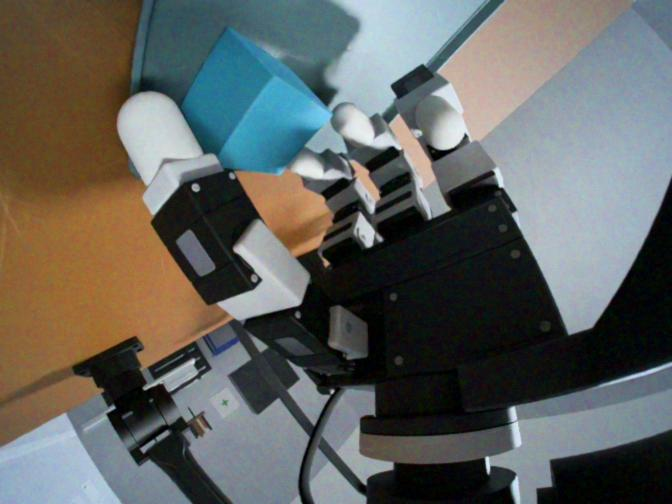

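execute_actions(
  actions=[
    [[-0.0151,-0.0398,-0.0398,0,0,0,0,1.0,-0.737,0.116,0,1.0,-0.737,0.116,0,0.753,-0.883,-0.464,-0.657,0.678,0.08,0.005,0.0,-0.85,0,0,0,0,0,0,0,0.754,0.576,0.696,0,0.754,0.576,0.696,0,0.754,0.576,0.696,0.714,0.678,0.226,0.168,0.4,-0.6]],
    [[-0.0151,-0.0398,-0.0398,0,0,0,0,1.0,-0.737,0.116,0,1.0,-0.737,0.116,0,0.753,-0.883,-0.464,-0.657,0.678,0.08,0.005,0.0,-0.85,0,0,0,0,0,0,0,0.754,0.576,0.696,0,0.754,0.576,0.696,0,0.754,0.576,0.696,0.714,0.678,0.226,0.168,0.4,-0.6]],
    [[-0.0125,0.0630,-0.0583,-0.00748,-0.01973,-0.01973,0,1.0,-0.737,0.116,0,1.0,-0.737,0.116,0,0.753,-0.883,-0.464,-0.657,0.678,0.1,-0.02,0.0,-0.85,0,0,0,0,0,0,0,0.754,0.576,0.696,0,0.754,0.576,0.696,0,0.754,0.576,0.696,0.714,0.678,0.226,0.168,0.4,-0.6]],
    [[-0.0125,0.0630,-0.0583,-0.00748,-0.01973,-0.01973,0,1.0,-0.737,0.116,0,1.0,-0.737,0.116,0,0.753,-0.883,-0.464,-0.657,0.678,0.1,-0.02,0.0,-0.85,0,0,0,0,0,0,0,0.754,0.576,0.696,0,0.754,0.576,0.696,0,0.754,0.576,0.696,0.714,0.678,0.226,0.168,0.4,-0.6]],
    [[-0.0125,0.0630,-0.0583,-0.00748,-0.01973,-0.01973,0,1.0,-0.737,0.116,0,1.0,-0.737,0.116,0,0.753,-0.883,-0.464,-0.657,0.678,0.1,-0.02,0.0,-0.85,0,0,0,0,0,0,0,0.754,0.576,0.696,0,0.754,0.576,0.696,0,0.754,0.576,0.696,0.714,0.678,0.226,0.168,0.4,-0.6]],
    [[-0.0125,0.0630,-0.0583,-0.00748,-0.01973,-0.01973,0,1.0,-0.737,0.116,0,1.0,-0.737,0.116,0,0.753,-0.883,-0.464,-0.657,0.678,0.1,-0.02,0.0,-0.85,0,0,0,0,0,0,0,0.754,0.576,0.696,0,0.754,0.576,0.696,0,0.754,0.576,0.696,0.714,0.678,0.226,0.168,0.4,-0.6]],
    [[-0.0125,0.0630,-0.0583,-0.00748,-0.01973,-0.01973,0,1.0,-0.737,0.116,0,1.0,-0.737,0.116,0,0.753,-0.883,-0.464,-0.657,0.678,0.1,-0.02,0.0,-0.85,0,0,0,0,0,0,0,0.754,0.576,0.696,0,0.754,0.576,0.696,0,0.754,0.576,0.696,0.714,0.678,0.226,0.168,0.4,-0.6]],
  ],
  cameras=["cam_left_wrist","cam_head_left"],
)

zoom_image(
  camera="cam_left_wrist",
  region=[60, 0, 300, 180],
)

Scene clock: 430.10 s.
left_arm: end_effector_position=(+0.5702, +0.3301, +0.1234) hand_goal=(+0.000, +1.000, -0.736, +0.116, +0.000, +1.000, -0.736, +0.116, +0.000, +0.754, -0.882, -0.464, -0.656, +0.678, +0.100, -0.020) hand_measured=(-0.002, +0.988, -0.734, +0.114, +0.000, +0.990, -0.732, +0.120, +0.000, +0.750, -0.878, -0.460, -0.652, +0.680, +0.094, -0.018) hand_current_ma=(-1, -13, +2, -1, +0, -12, +3, +2, +0, -3, +3, +2, +3, +1, -6, +1) hand_state=(goal, goal, goal, goal, goal, goal, goal, goal, goal, goal, goal, goal, goal, goal, goal, goal) hand_current_limit=0.00 hand_speed=-0.85 end_effector_quat_wxyz=(+0.144, -0.062, +0.917, -0.366) | right_arm: end_effector_position=(+0.2434, -0.2182, +0.1831) hand_goal=(+0.000, +0.754, +0.576, +0.696, +0.000, +0.754, +0.576, +0.696, +0.000, +0.754, +0.576, +0.696, +0.714, +0.678, +0.226, +0.168) hand_measured=(+0.000, +0.748, +0.576, +0.696, +0.000, +0.746, +0.576, +0.696, +0.000, +0.748, +0.576, +0.696, +0.710, +0.678, +0.224, +0.168) hand_current_ma=(+0, -7, +0, +0, +0, -8, +0, +0, +0, -6, +0, +0, -4, +0, -2, +0) hand_state=(goal, goal, goal, goal, goal, goal, goal, goal, goal, goal, goal, goal, goal, goal, goal, goal) hand_current_limit=0.40 hand_speed=-0.60 end_effector_quat_wxyz=(+0.150, -0.062, +0.972, -0.168)
Joint positions: left_arm=[0.256 1.661 1.335 -1.036 0.787 -1.555] | right_arm=[-0.144 0.562 0.671 -1.309 0.27 -1.874]
Joint torques (N m): left_arm=[1.26 -14.45 11.88 0.12 1.05 0.05] | right_arm=[-0.15 -0.32 10.67 1.43 0.13 -0.01]
Heat: left arm: hottest elbow 37 °C; right arm: hottest elbow 44 °C.
Hand target: left_arm +0.5909, +0.3303, +0.1404; +0.160, -0.046, +0.916, -0.364 | right_arm +0.2500, -0.2186, +0.1971; +0.166, -0.064, +0.969, -0.171
Off the commanded pose: left_arm 0.027 m, 3 deg | right_arm 0.015 m, 2 deg.
Step readings (end_effector_position of left_arm | right_arm):
0: (+0.5114, +0.0779, +0.0449) | (+0.2434, -0.2182, +0.1831)
1: (+0.5107, +0.0781, +0.0471) | (+0.2434, -0.2182, +0.1831)
2: (+0.5071, +0.0792, +0.0492) | (+0.2434, -0.2182, +0.1831)
4: (+0.5048, +0.0798, +0.0570) | (+0.2434, -0.2182, +0.1831)
8: (+0.5106, +0.0782, +0.0756) | (+0.2434, -0.2182, +0.1831)
15: (+0.5153, +0.0767, +0.0834) | (+0.2434, -0.2182, +0.1831)
16: (+0.5144, +0.0771, +0.0851) | (+0.2434, -0.2182, +0.1831)
17: (+0.5107, +0.0782, +0.0873) | (+0.2434, -0.2182, +0.1831)
19: (+0.5085, +0.0788, +0.0938) | (+0.2434, -0.2182, +0.1831)
23: (+0.5129, +0.0776, +0.1090) | (+0.2434, -0.2182, +0.1831)
30: (+0.5155, +0.0768, +0.1146) | (+0.2434, -0.2182, +0.1831)
31: (+0.5164, +0.0797, +0.1147) | (+0.2434, -0.2182, +0.1831)
32: (+0.5174, +0.0831, +0.1149) | (+0.2434, -0.2182, +0.1831)
34: (+0.5231, +0.0994, +0.1148) | (+0.2434, -0.2182, +0.1831)
38: (+0.5342, +0.1329, +0.1154) | (+0.2434, -0.2182, +0.1831)
45: (+0.5370, +0.1354, +0.1175) | (+0.2434, -0.2182, +0.1831)
46: (+0.5376, +0.1373, +0.1178) | (+0.2434, -0.2182, +0.1831)
47: (+0.5377, +0.1399, +0.1181) | (+0.2434, -0.2182, +0.1831)
49: (+0.5408, +0.1522, +0.1187) | (+0.2434, -0.2182, +0.1831)
53: (+0.5491, +0.1776, +0.1216) | (+0.2434, -0.2182, +0.1831)
60: (+0.5520, +0.1810, +0.1239) | (+0.2434, -0.2182, +0.1831)
61: (+0.5523, +0.1836, +0.1237) | (+0.2434, -0.2182, +0.1831)
62: (+0.5524, +0.1864, +0.1238) | (+0.2434, -0.2182, +0.1831)
64: (+0.5548, +0.1999, +0.1237) | (+0.2434, -0.2182, +0.1831)
68: (+0.5607, +0.2269, +0.1230) | (+0.2434, -0.2182, +0.1831)
75: (+0.5622, +0.2304, +0.1229) | (+0.2434, -0.2182, +0.1831)
76: (+0.5624, +0.2329, +0.1229) | (+0.2434, -0.2182, +0.1831)
77: (+0.5623, +0.2355, +0.1231) | (+0.2434, -0.2182, +0.1831)
79: (+0.5636, +0.2487, +0.1232) | (+0.2434, -0.2182, +0.1831)
83: (+0.5674, +0.2760, +0.1236) | (+0.2434, -0.2182, +0.1831)
90: (+0.5685, +0.2801, +0.1235) | (+0.2434, -0.2182, +0.1831)
91: (+0.5686, +0.2826, +0.1236) | (+0.2434, -0.2182, +0.1831)
92: (+0.5683, +0.2852, +0.1237) | (+0.2434, -0.2182, +0.1831)
94: (+0.5683, +0.2983, +0.1238) | (+0.2434, -0.2182, +0.1831)
98: (+0.5694, +0.3259, +0.1235) | (+0.2434, -0.2182, +0.1831)
105: (+0.5702, +0.3301, +0.1234) | (+0.2434, -0.2182, +0.1831)
camera_calibration:
cam_left_wrist: T_world_to_cam=[[0.740666, -0.319922, 0.590816, -0.416204], [-0.599253, 0.0830914, 0.796236, 0.154877], [-0.303825, -0.943793, -0.130171, 0.622507], [0, 0, 0, 1]] pos_world=[0.590211, 0.441496, 0.203614]
Images, in order (width x height): cam_head_left 896x504, cam_left_wrist 672x504.

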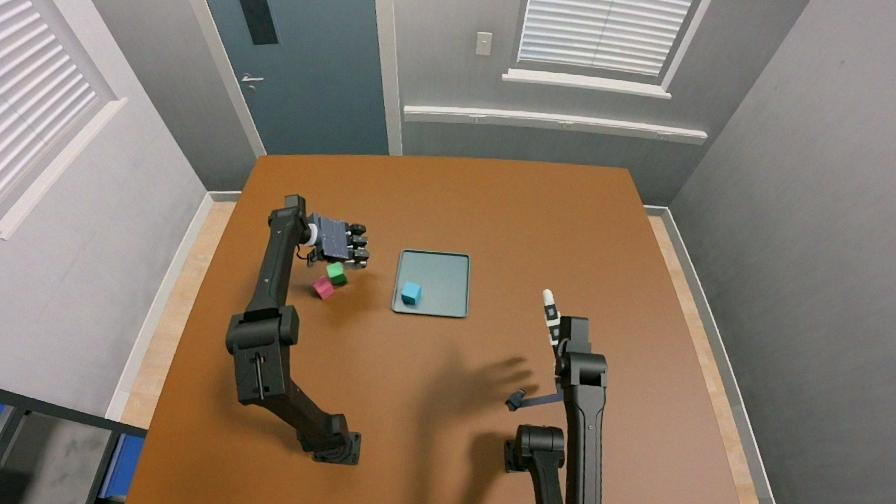

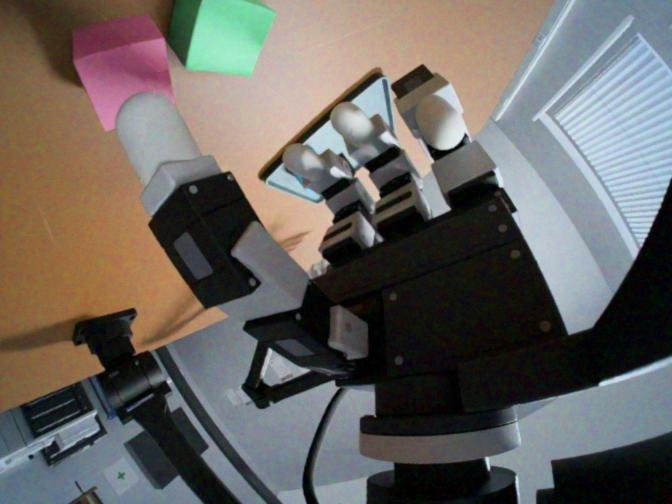

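Scaled by 2.100 from the camera's 672x504 image, which has a finer 960x720 frame.

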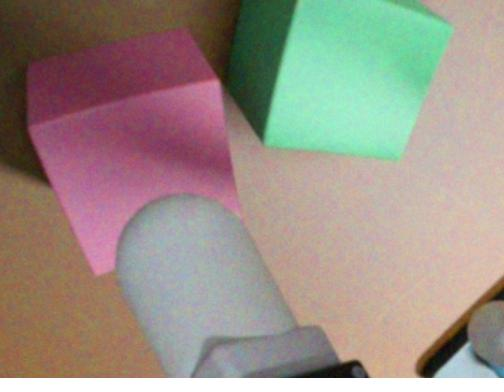

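execute_actions(
  actions=[
    [[0.0138,0.0513,0.0530,0,0,0,0,1.0,-0.737,0.116,0,1.0,-0.737,0.116,0,0.753,-0.883,-0.464,-0.657,0.678,0.08,-0.02,0.0,-0.85,0,0,0,0,0,0,0,0.754,0.576,0.696,0,0.754,0.576,0.696,0,0.754,0.576,0.696,0.714,0.678,0.226,0.168,0.4,-0.6]],
    [[0.01511,0.03984,0.03984,0,0,0,0,1.0,-0.737,0.116,0,1.0,-0.737,0.116,0,0.753,-0.883,-0.464,-0.657,0.678,0.08,-0.02,0.0,-0.85,0,0,0,0,0,0,0,0.754,0.576,0.696,0,0.754,0.576,0.696,0,0.754,0.576,0.696,0.714,0.678,0.226,0.168,0.4,-0.6]],
  ],
  cameras=["cam_left_wrist"],
)

zoom_image(
  camera="cam_left_wrist",
  region=[60, 0, 380, 240],
)

Scene clock: 444.90 s.
left_arm: end_effector_position=(+0.5911, +0.3347, +0.0617) hand_goal=(+0.000, +1.000, -0.736, +0.116, +0.000, +1.000, -0.736, +0.116, +0.000, +0.754, -0.882, -0.464, -0.656, +0.678, +0.080, -0.020) hand_measured=(-0.002, +0.990, -0.734, +0.114, +0.000, +0.990, -0.732, +0.120, +0.000, +0.750, -0.878, -0.460, -0.652, +0.680, +0.080, -0.018) hand_current_ma=(-1, -12, +2, -1, +0, -12, +3, +2, +0, -3, +3, +2, +3, +1, +0, +1) hand_state=(goal, goal, goal, goal, goal, goal, goal, goal, goal, goal, goal, goal, goal, goal, goal, goal) hand_current_limit=0.00 hand_speed=-0.85 end_effector_quat_wxyz=(+0.156, -0.055, +0.916, -0.365) | right_arm: end_effector_position=(+0.2434, -0.2182, +0.1831) hand_goal=(+0.000, +0.754, +0.576, +0.696, +0.000, +0.754, +0.576, +0.696, +0.000, +0.754, +0.576, +0.696, +0.714, +0.678, +0.226, +0.168) hand_measured=(+0.000, +0.748, +0.576, +0.696, +0.000, +0.746, +0.576, +0.696, +0.000, +0.748, +0.576, +0.696, +0.710, +0.678, +0.224, +0.168) hand_current_ma=(+0, -7, +0, +0, +0, -8, +0, +0, +0, -6, +0, +0, -4, +0, -2, +0) hand_state=(goal, goal, goal, goal, goal, goal, goal, goal, goal, goal, goal, goal, goal, goal, goal, goal) hand_current_limit=0.40 hand_speed=-0.60 end_effector_quat_wxyz=(+0.150, -0.062, +0.972, -0.168)
Joint positions: left_arm=[0.256 1.76 1.289 -0.865 0.79 -1.552] | right_arm=[-0.144 0.562 0.671 -1.309 0.27 -1.874]
Joint torques (N m): left_arm=[1.03 -16.26 6.74 1.2 0.96 0.03] | right_arm=[-0.79 0.09 11 1.51 0.15 0.01]
Heat: left arm: hottest elbow 37 °C; right arm: hottest elbow 44 °C.
Hand target: left_arm +0.5944, +0.3303, +0.0606; +0.160, -0.046, +0.916, -0.364 | right_arm +0.2500, -0.2186, +0.1971; +0.166, -0.064, +0.969, -0.171
Off the commanded pose: left_arm 0.006 m, 1 deg | right_arm 0.015 m, 2 deg.
Step readings (end_effector_position of left_arm | right_arm):
0: (+0.5702, +0.3301, +0.1234) | (+0.2434, -0.2182, +0.1831)
1: (+0.5724, +0.3305, +0.1222) | (+0.2434, -0.2182, +0.1831)
2: (+0.5781, +0.3317, +0.1207) | (+0.2434, -0.2182, +0.1831)
4: (+0.5866, +0.3338, +0.1146) | (+0.2434, -0.2182, +0.1831)
8: (+0.5892, +0.3345, +0.0985) | (+0.2434, -0.2182, +0.1831)
15: (+0.5893, +0.3345, +0.0936) | (+0.2434, -0.2182, +0.1831)
16: (+0.5898, +0.3345, +0.0913) | (+0.2434, -0.2182, +0.1831)
17: (+0.5929, +0.3352, +0.0883) | (+0.2434, -0.2182, +0.1831)
19: (+0.5939, +0.3354, +0.0809) | (+0.2434, -0.2182, +0.1831)
23: (+0.5908, +0.3346, +0.0655) | (+0.2434, -0.2182, +0.1831)
30: (+0.5910, +0.3347, +0.0617) | (+0.2434, -0.2182, +0.1831)
camera_calibration:
cam_left_wrist: T_world_to_cam=[[0.723307, -0.324578, 0.609489, -0.382985], [-0.620677, 0.0812383, 0.779846, 0.230494], [-0.302635, -0.942364, -0.142698, 0.624742], [0, 0, 0, 1]] pos_world=[0.609146, 0.445701, 0.142825]
Images, in order (width x height): cam_left_wrist 672x504.

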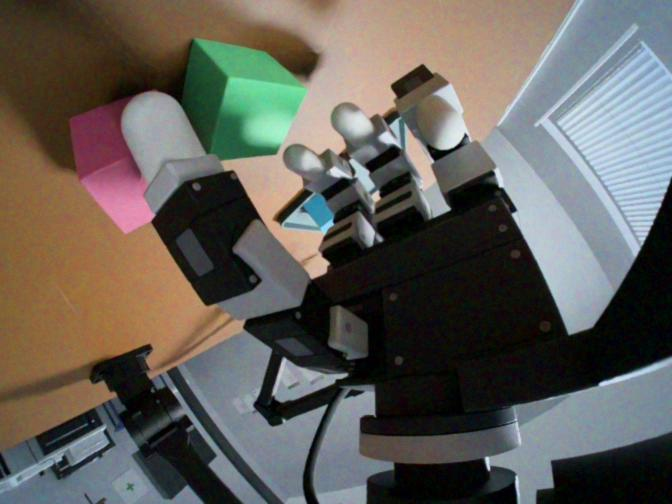

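Scaled by 1.575 from the camera's 672x504 image, which has a finer 960x720 frame.

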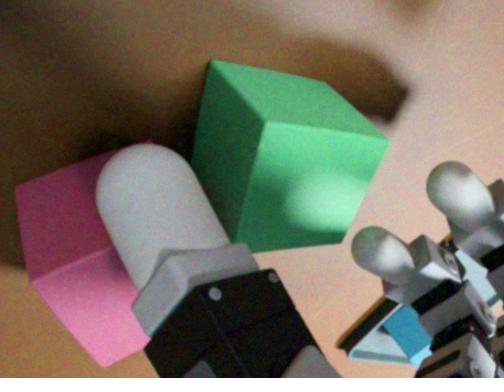

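execute_actions(
  actions=[
    [[0.00863,0.02277,0.02277,0,0,0,0,1.0,-0.737,0.116,0,1.0,-0.737,0.116,0,0.753,-0.883,-0.464,-0.657,0.678,0.08,-0.02,0.0,-0.85,0,0,0,0,0,0,0,0.754,0.576,0.696,0,0.754,0.576,0.696,0,0.754,0.576,0.696,0.714,0.678,0.226,0.168,0.4,-0.6]],
    [[0.00604,0.01594,0.01594,0,0,0,0,1.0,-0.737,0.116,0,1.0,-0.737,0.116,0,0.753,-0.883,-0.464,-0.657,0.678,0.08,-0.02,0.0,-0.85,0,0,0,0,0,0,0,0.754,0.576,0.696,0,0.754,0.576,0.696,0,0.754,0.576,0.696,0.714,0.678,0.226,0.168,0.4,-0.6]],
    [[0,0,0,0,0,0,0,0.822,-0.737,0.116,0,0.822,-0.737,0.116,0,0.753,-0.883,-0.464,-0.657,0.678,-0.06,0.005,0.0,-0.85,0,0,0,0,0,0,0,0.754,0.576,0.696,0,0.754,0.576,0.696,0,0.754,0.576,0.696,0.714,0.678,0.226,0.168,0.4,-0.6]],
  ],
  cameras=["cam_left_wrist"],
)

zoom_image(
  camera="cam_left_wrist",
  region=[60, 0, 380, 240],
)

Scene clock: 458.57 s.
left_arm: end_effector_position=(+0.5929, +0.3351, +0.0322) hand_goal=(+0.000, +0.822, -0.736, +0.116, +0.000, +0.822, -0.736, +0.116, +0.000, +0.754, -0.882, -0.464, -0.656, +0.678, -0.060, +0.006) hand_measured=(-0.002, +0.822, -0.734, +0.114, +0.000, +0.820, -0.732, +0.120, +0.000, +0.750, -0.878, -0.460, -0.652, +0.680, -0.058, +0.004) hand_current_ma=(-1, +0, +2, -1, +0, -1, +3, +2, +0, -3, +3, +2, +3, +1, +1, -2) hand_state=(goal, goal, goal, goal, goal, goal, goal, goal, goal, goal, goal, goal, goal, goal, goal, goal) hand_current_limit=0.00 hand_speed=-0.85 end_effector_quat_wxyz=(+0.160, -0.053, +0.916, -0.364) | right_arm: end_effector_position=(+0.2434, -0.2182, +0.1831) hand_goal=(+0.000, +0.754, +0.576, +0.696, +0.000, +0.754, +0.576, +0.696, +0.000, +0.754, +0.576, +0.696, +0.714, +0.678, +0.226, +0.168) hand_measured=(+0.000, +0.748, +0.576, +0.696, +0.000, +0.746, +0.576, +0.696, +0.000, +0.748, +0.576, +0.696, +0.710, +0.678, +0.224, +0.168) hand_current_ma=(+0, -7, +0, +0, +0, -8, +0, +0, +0, -6, +0, +0, -4, +0, -2, +0) hand_state=(goal, goal, goal, goal, goal, goal, goal, goal, goal, goal, goal, goal, goal, goal, goal, goal) hand_current_limit=0.40 hand_speed=-0.60 end_effector_quat_wxyz=(+0.150, -0.062, +0.972, -0.168)
Joint positions: left_arm=[0.256 1.797 1.252 -0.783 0.79 -1.552] | right_arm=[-0.144 0.562 0.671 -1.309 0.27 -1.874]
Joint torques (N m): left_arm=[1.14 -16.03 6.24 1.26 0.94 0.02] | right_arm=[-0.38 0.21 10.78 1.29 0.15 -0.02]
Heat: left arm: hottest elbow 37 °C; right arm: hottest elbow 44 °C.
Hand target: left_arm +0.5943, +0.3304, +0.0265; +0.160, -0.046, +0.916, -0.364 | right_arm +0.2500, -0.2186, +0.1971; +0.166, -0.064, +0.969, -0.171
Off the commanded pose: left_arm 0.008 m, 1 deg | right_arm 0.015 m, 2 deg.
Step readings (end_effector_position of left_arm | right_arm):
0: (+0.5911, +0.3347, +0.0617) | (+0.2434, -0.2182, +0.1831)
1: (+0.5914, +0.3348, +0.0604) | (+0.2434, -0.2182, +0.1831)
2: (+0.5933, +0.3353, +0.0592) | (+0.2434, -0.2182, +0.1831)
4: (+0.5945, +0.3355, +0.0558) | (+0.2434, -0.2182, +0.1831)
8: (+0.5927, +0.3351, +0.0479) | (+0.2434, -0.2182, +0.1831)
15: (+0.5925, +0.3351, +0.0459) | (+0.2434, -0.2182, +0.1831)
16: (+0.5928, +0.3351, +0.0450) | (+0.2434, -0.2182, +0.1831)
17: (+0.5942, +0.3355, +0.0440) | (+0.2434, -0.2182, +0.1831)
19: (+0.5949, +0.3356, +0.0409) | (+0.2434, -0.2182, +0.1831)
23: (+0.5933, +0.3353, +0.0344) | (+0.2434, -0.2182, +0.1831)
30: (+0.5929, +0.3351, +0.0322) | (+0.2434, -0.2182, +0.1831)
31: (+0.5929, +0.3351, +0.0322) | (+0.2434, -0.2182, +0.1831)
32: (+0.5929, +0.3351, +0.0322) | (+0.2434, -0.2182, +0.1831)
34: (+0.5929, +0.3351, +0.0322) | (+0.2434, -0.2182, +0.1831)
38: (+0.5929, +0.3351, +0.0322) | (+0.2434, -0.2182, +0.1831)
45: (+0.5929, +0.3351, +0.0322) | (+0.2434, -0.2182, +0.1831)
camera_calibration:
cam_left_wrist: T_world_to_cam=[[0.718069, -0.325853, 0.614977, -0.362877], [-0.62731, 0.0796705, 0.774684, 0.259106], [-0.301429, -0.942057, -0.147202, 0.620865], [0, 0, 0, 1]] pos_world=[0.610257, 0.446003, 0.113828]
Images, in order (width x height): cam_left_wrist 672x504.

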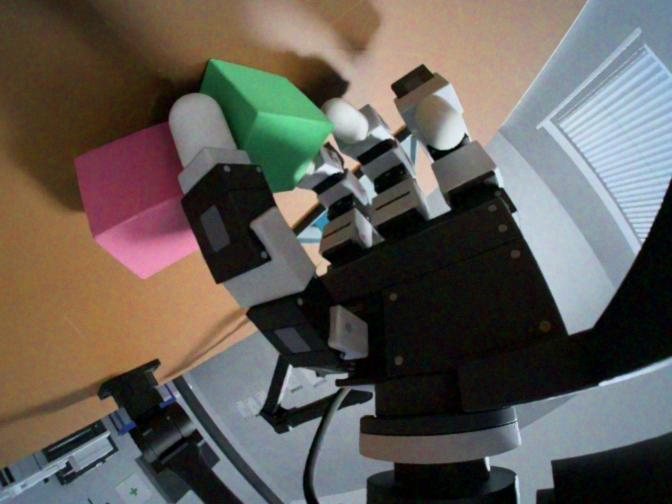

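Scaled by 1.575 from the camera's 672x504 image, which has a finer 960x720 frame.

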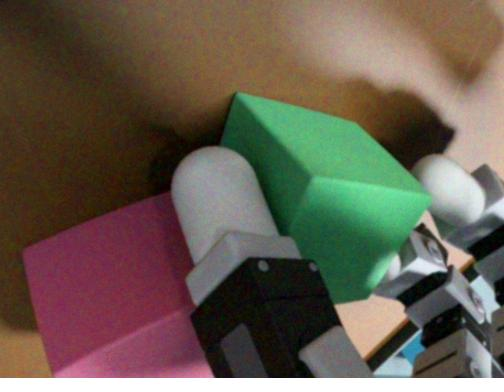

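execute_actions(
  actions=[
    [[0,0,0,0,0,0,0,0.7,-0.737,0.116,0,0.7,-0.737,0.116,0,0.753,-0.883,-0.464,-0.657,0.678,-0.2,0.005,0.0,-0.85,0,0,0,0,0,0,0,0.754,0.576,0.696,0,0.754,0.576,0.696,0,0.754,0.576,0.696,0.714,0.678,0.226,0.168,0.4,-0.6]],
    [[0,0,0,0,0,0,0,0.7,-0.737,0.116,0,0.7,-0.737,0.116,0,0.753,-0.883,-0.464,-0.657,0.678,-0.2,0.005,0.0,-0.85,0,0,0,0,0,0,0,0.754,0.576,0.696,0,0.754,0.576,0.696,0,0.754,0.576,0.696,0.714,0.678,0.226,0.168,0.4,-0.6]],
  ],
  cameras=["cam_left_wrist"],
)

Scene clock: 463.30 s.
left_arm: end_effector_position=(+0.5929, +0.3351, +0.0322) hand_goal=(+0.000, +0.700, -0.736, +0.116, +0.000, +0.700, -0.736, +0.116, +0.000, +0.754, -0.882, -0.464, -0.656, +0.678, -0.200, +0.006) hand_measured=(-0.002, +0.780, -0.720, +0.116, +0.000, +0.730, -0.724, +0.120, +0.000, +0.750, -0.878, -0.460, -0.660, +0.676, -0.074, +0.024) hand_current_ma=(-1, +220, +20, +0, +0, +53, +12, +2, +0, -3, +3, +2, -3, -1, +275, +35) hand_state=(goal, blocked, goal, goal, goal, blocked, goal, goal, goal, goal, goal, goal, goal, goal, blocked, goal) hand_current_limit=0.00 hand_speed=-0.85 end_effector_quat_wxyz=(+0.160, -0.053, +0.916, -0.364) | right_arm: end_effector_position=(+0.2434, -0.2182, +0.1831) hand_goal=(+0.000, +0.754, +0.576, +0.696, +0.000, +0.754, +0.576, +0.696, +0.000, +0.754, +0.576, +0.696, +0.714, +0.678, +0.226, +0.168) hand_measured=(+0.000, +0.748, +0.576, +0.696, +0.000, +0.746, +0.576, +0.696, +0.000, +0.748, +0.576, +0.696, +0.710, +0.678, +0.224, +0.168) hand_current_ma=(+0, -7, +0, +0, +0, -8, +0, +0, +0, -6, +0, +0, -4, +0, -2, +0) hand_state=(goal, goal, goal, goal, goal, goal, goal, goal, goal, goal, goal, goal, goal, goal, goal, goal) hand_current_limit=0.40 hand_speed=-0.60 end_effector_quat_wxyz=(+0.150, -0.062, +0.972, -0.168)
Joint positions: left_arm=[0.256 1.797 1.252 -0.783 0.79 -1.552] | right_arm=[-0.144 0.562 0.671 -1.309 0.27 -1.874]
Joint torques (N m): left_arm=[1.08 -16.09 6.22 1.25 0.91 0.04] | right_arm=[-0.38 -0.38 10.65 1.58 0.16 0]
Heat: left arm: hottest elbow 37 °C; right arm: hottest elbow 44 °C.
Hand target: left_arm +0.5943, +0.3304, +0.0265; +0.160, -0.046, +0.916, -0.364 | right_arm +0.2500, -0.2186, +0.1971; +0.166, -0.064, +0.969, -0.171
Off the commanded pose: left_arm 0.008 m, 1 deg | right_arm 0.015 m, 2 deg.
Step readings (end_effector_position of left_arm | right_arm):
0: (+0.5929, +0.3351, +0.0322) | (+0.2434, -0.2182, +0.1831)
1: (+0.5929, +0.3351, +0.0322) | (+0.2434, -0.2182, +0.1831)
2: (+0.5929, +0.3351, +0.0322) | (+0.2434, -0.2182, +0.1831)
4: (+0.5929, +0.3351, +0.0322) | (+0.2434, -0.2182, +0.1831)
8: (+0.5929, +0.3351, +0.0322) | (+0.2434, -0.2182, +0.1831)
15: (+0.5929, +0.3351, +0.0322) | (+0.2434, -0.2182, +0.1831)
16: (+0.5929, +0.3351, +0.0322) | (+0.2434, -0.2182, +0.1831)
17: (+0.5929, +0.3351, +0.0322) | (+0.2434, -0.2182, +0.1831)
19: (+0.5929, +0.3351, +0.0322) | (+0.2434, -0.2182, +0.1831)
23: (+0.5929, +0.3351, +0.0322) | (+0.2434, -0.2182, +0.1831)
30: (+0.5929, +0.3351, +0.0322) | (+0.2434, -0.2182, +0.1831)
camera_calibration:
cam_left_wrist: T_world_to_cam=[[0.718069, -0.325853, 0.614977, -0.362877], [-0.62731, 0.0796705, 0.774684, 0.259106], [-0.301429, -0.942057, -0.147202, 0.620865], [0, 0, 0, 1]] pos_world=[0.610257, 0.446003, 0.113828]
Images, in order (width x height): cam_left_wrist 672x504.

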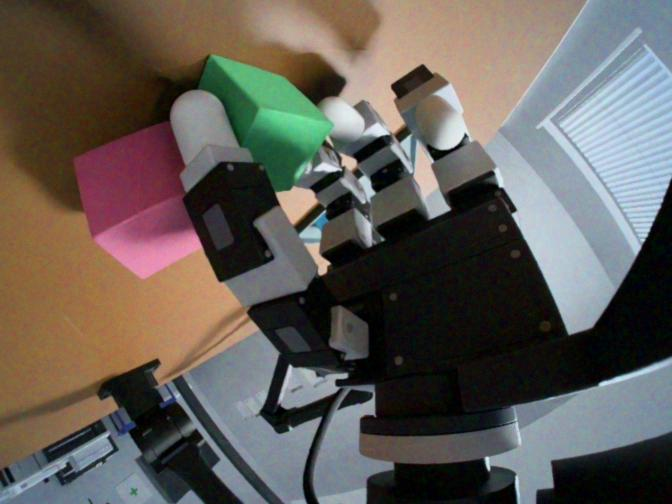

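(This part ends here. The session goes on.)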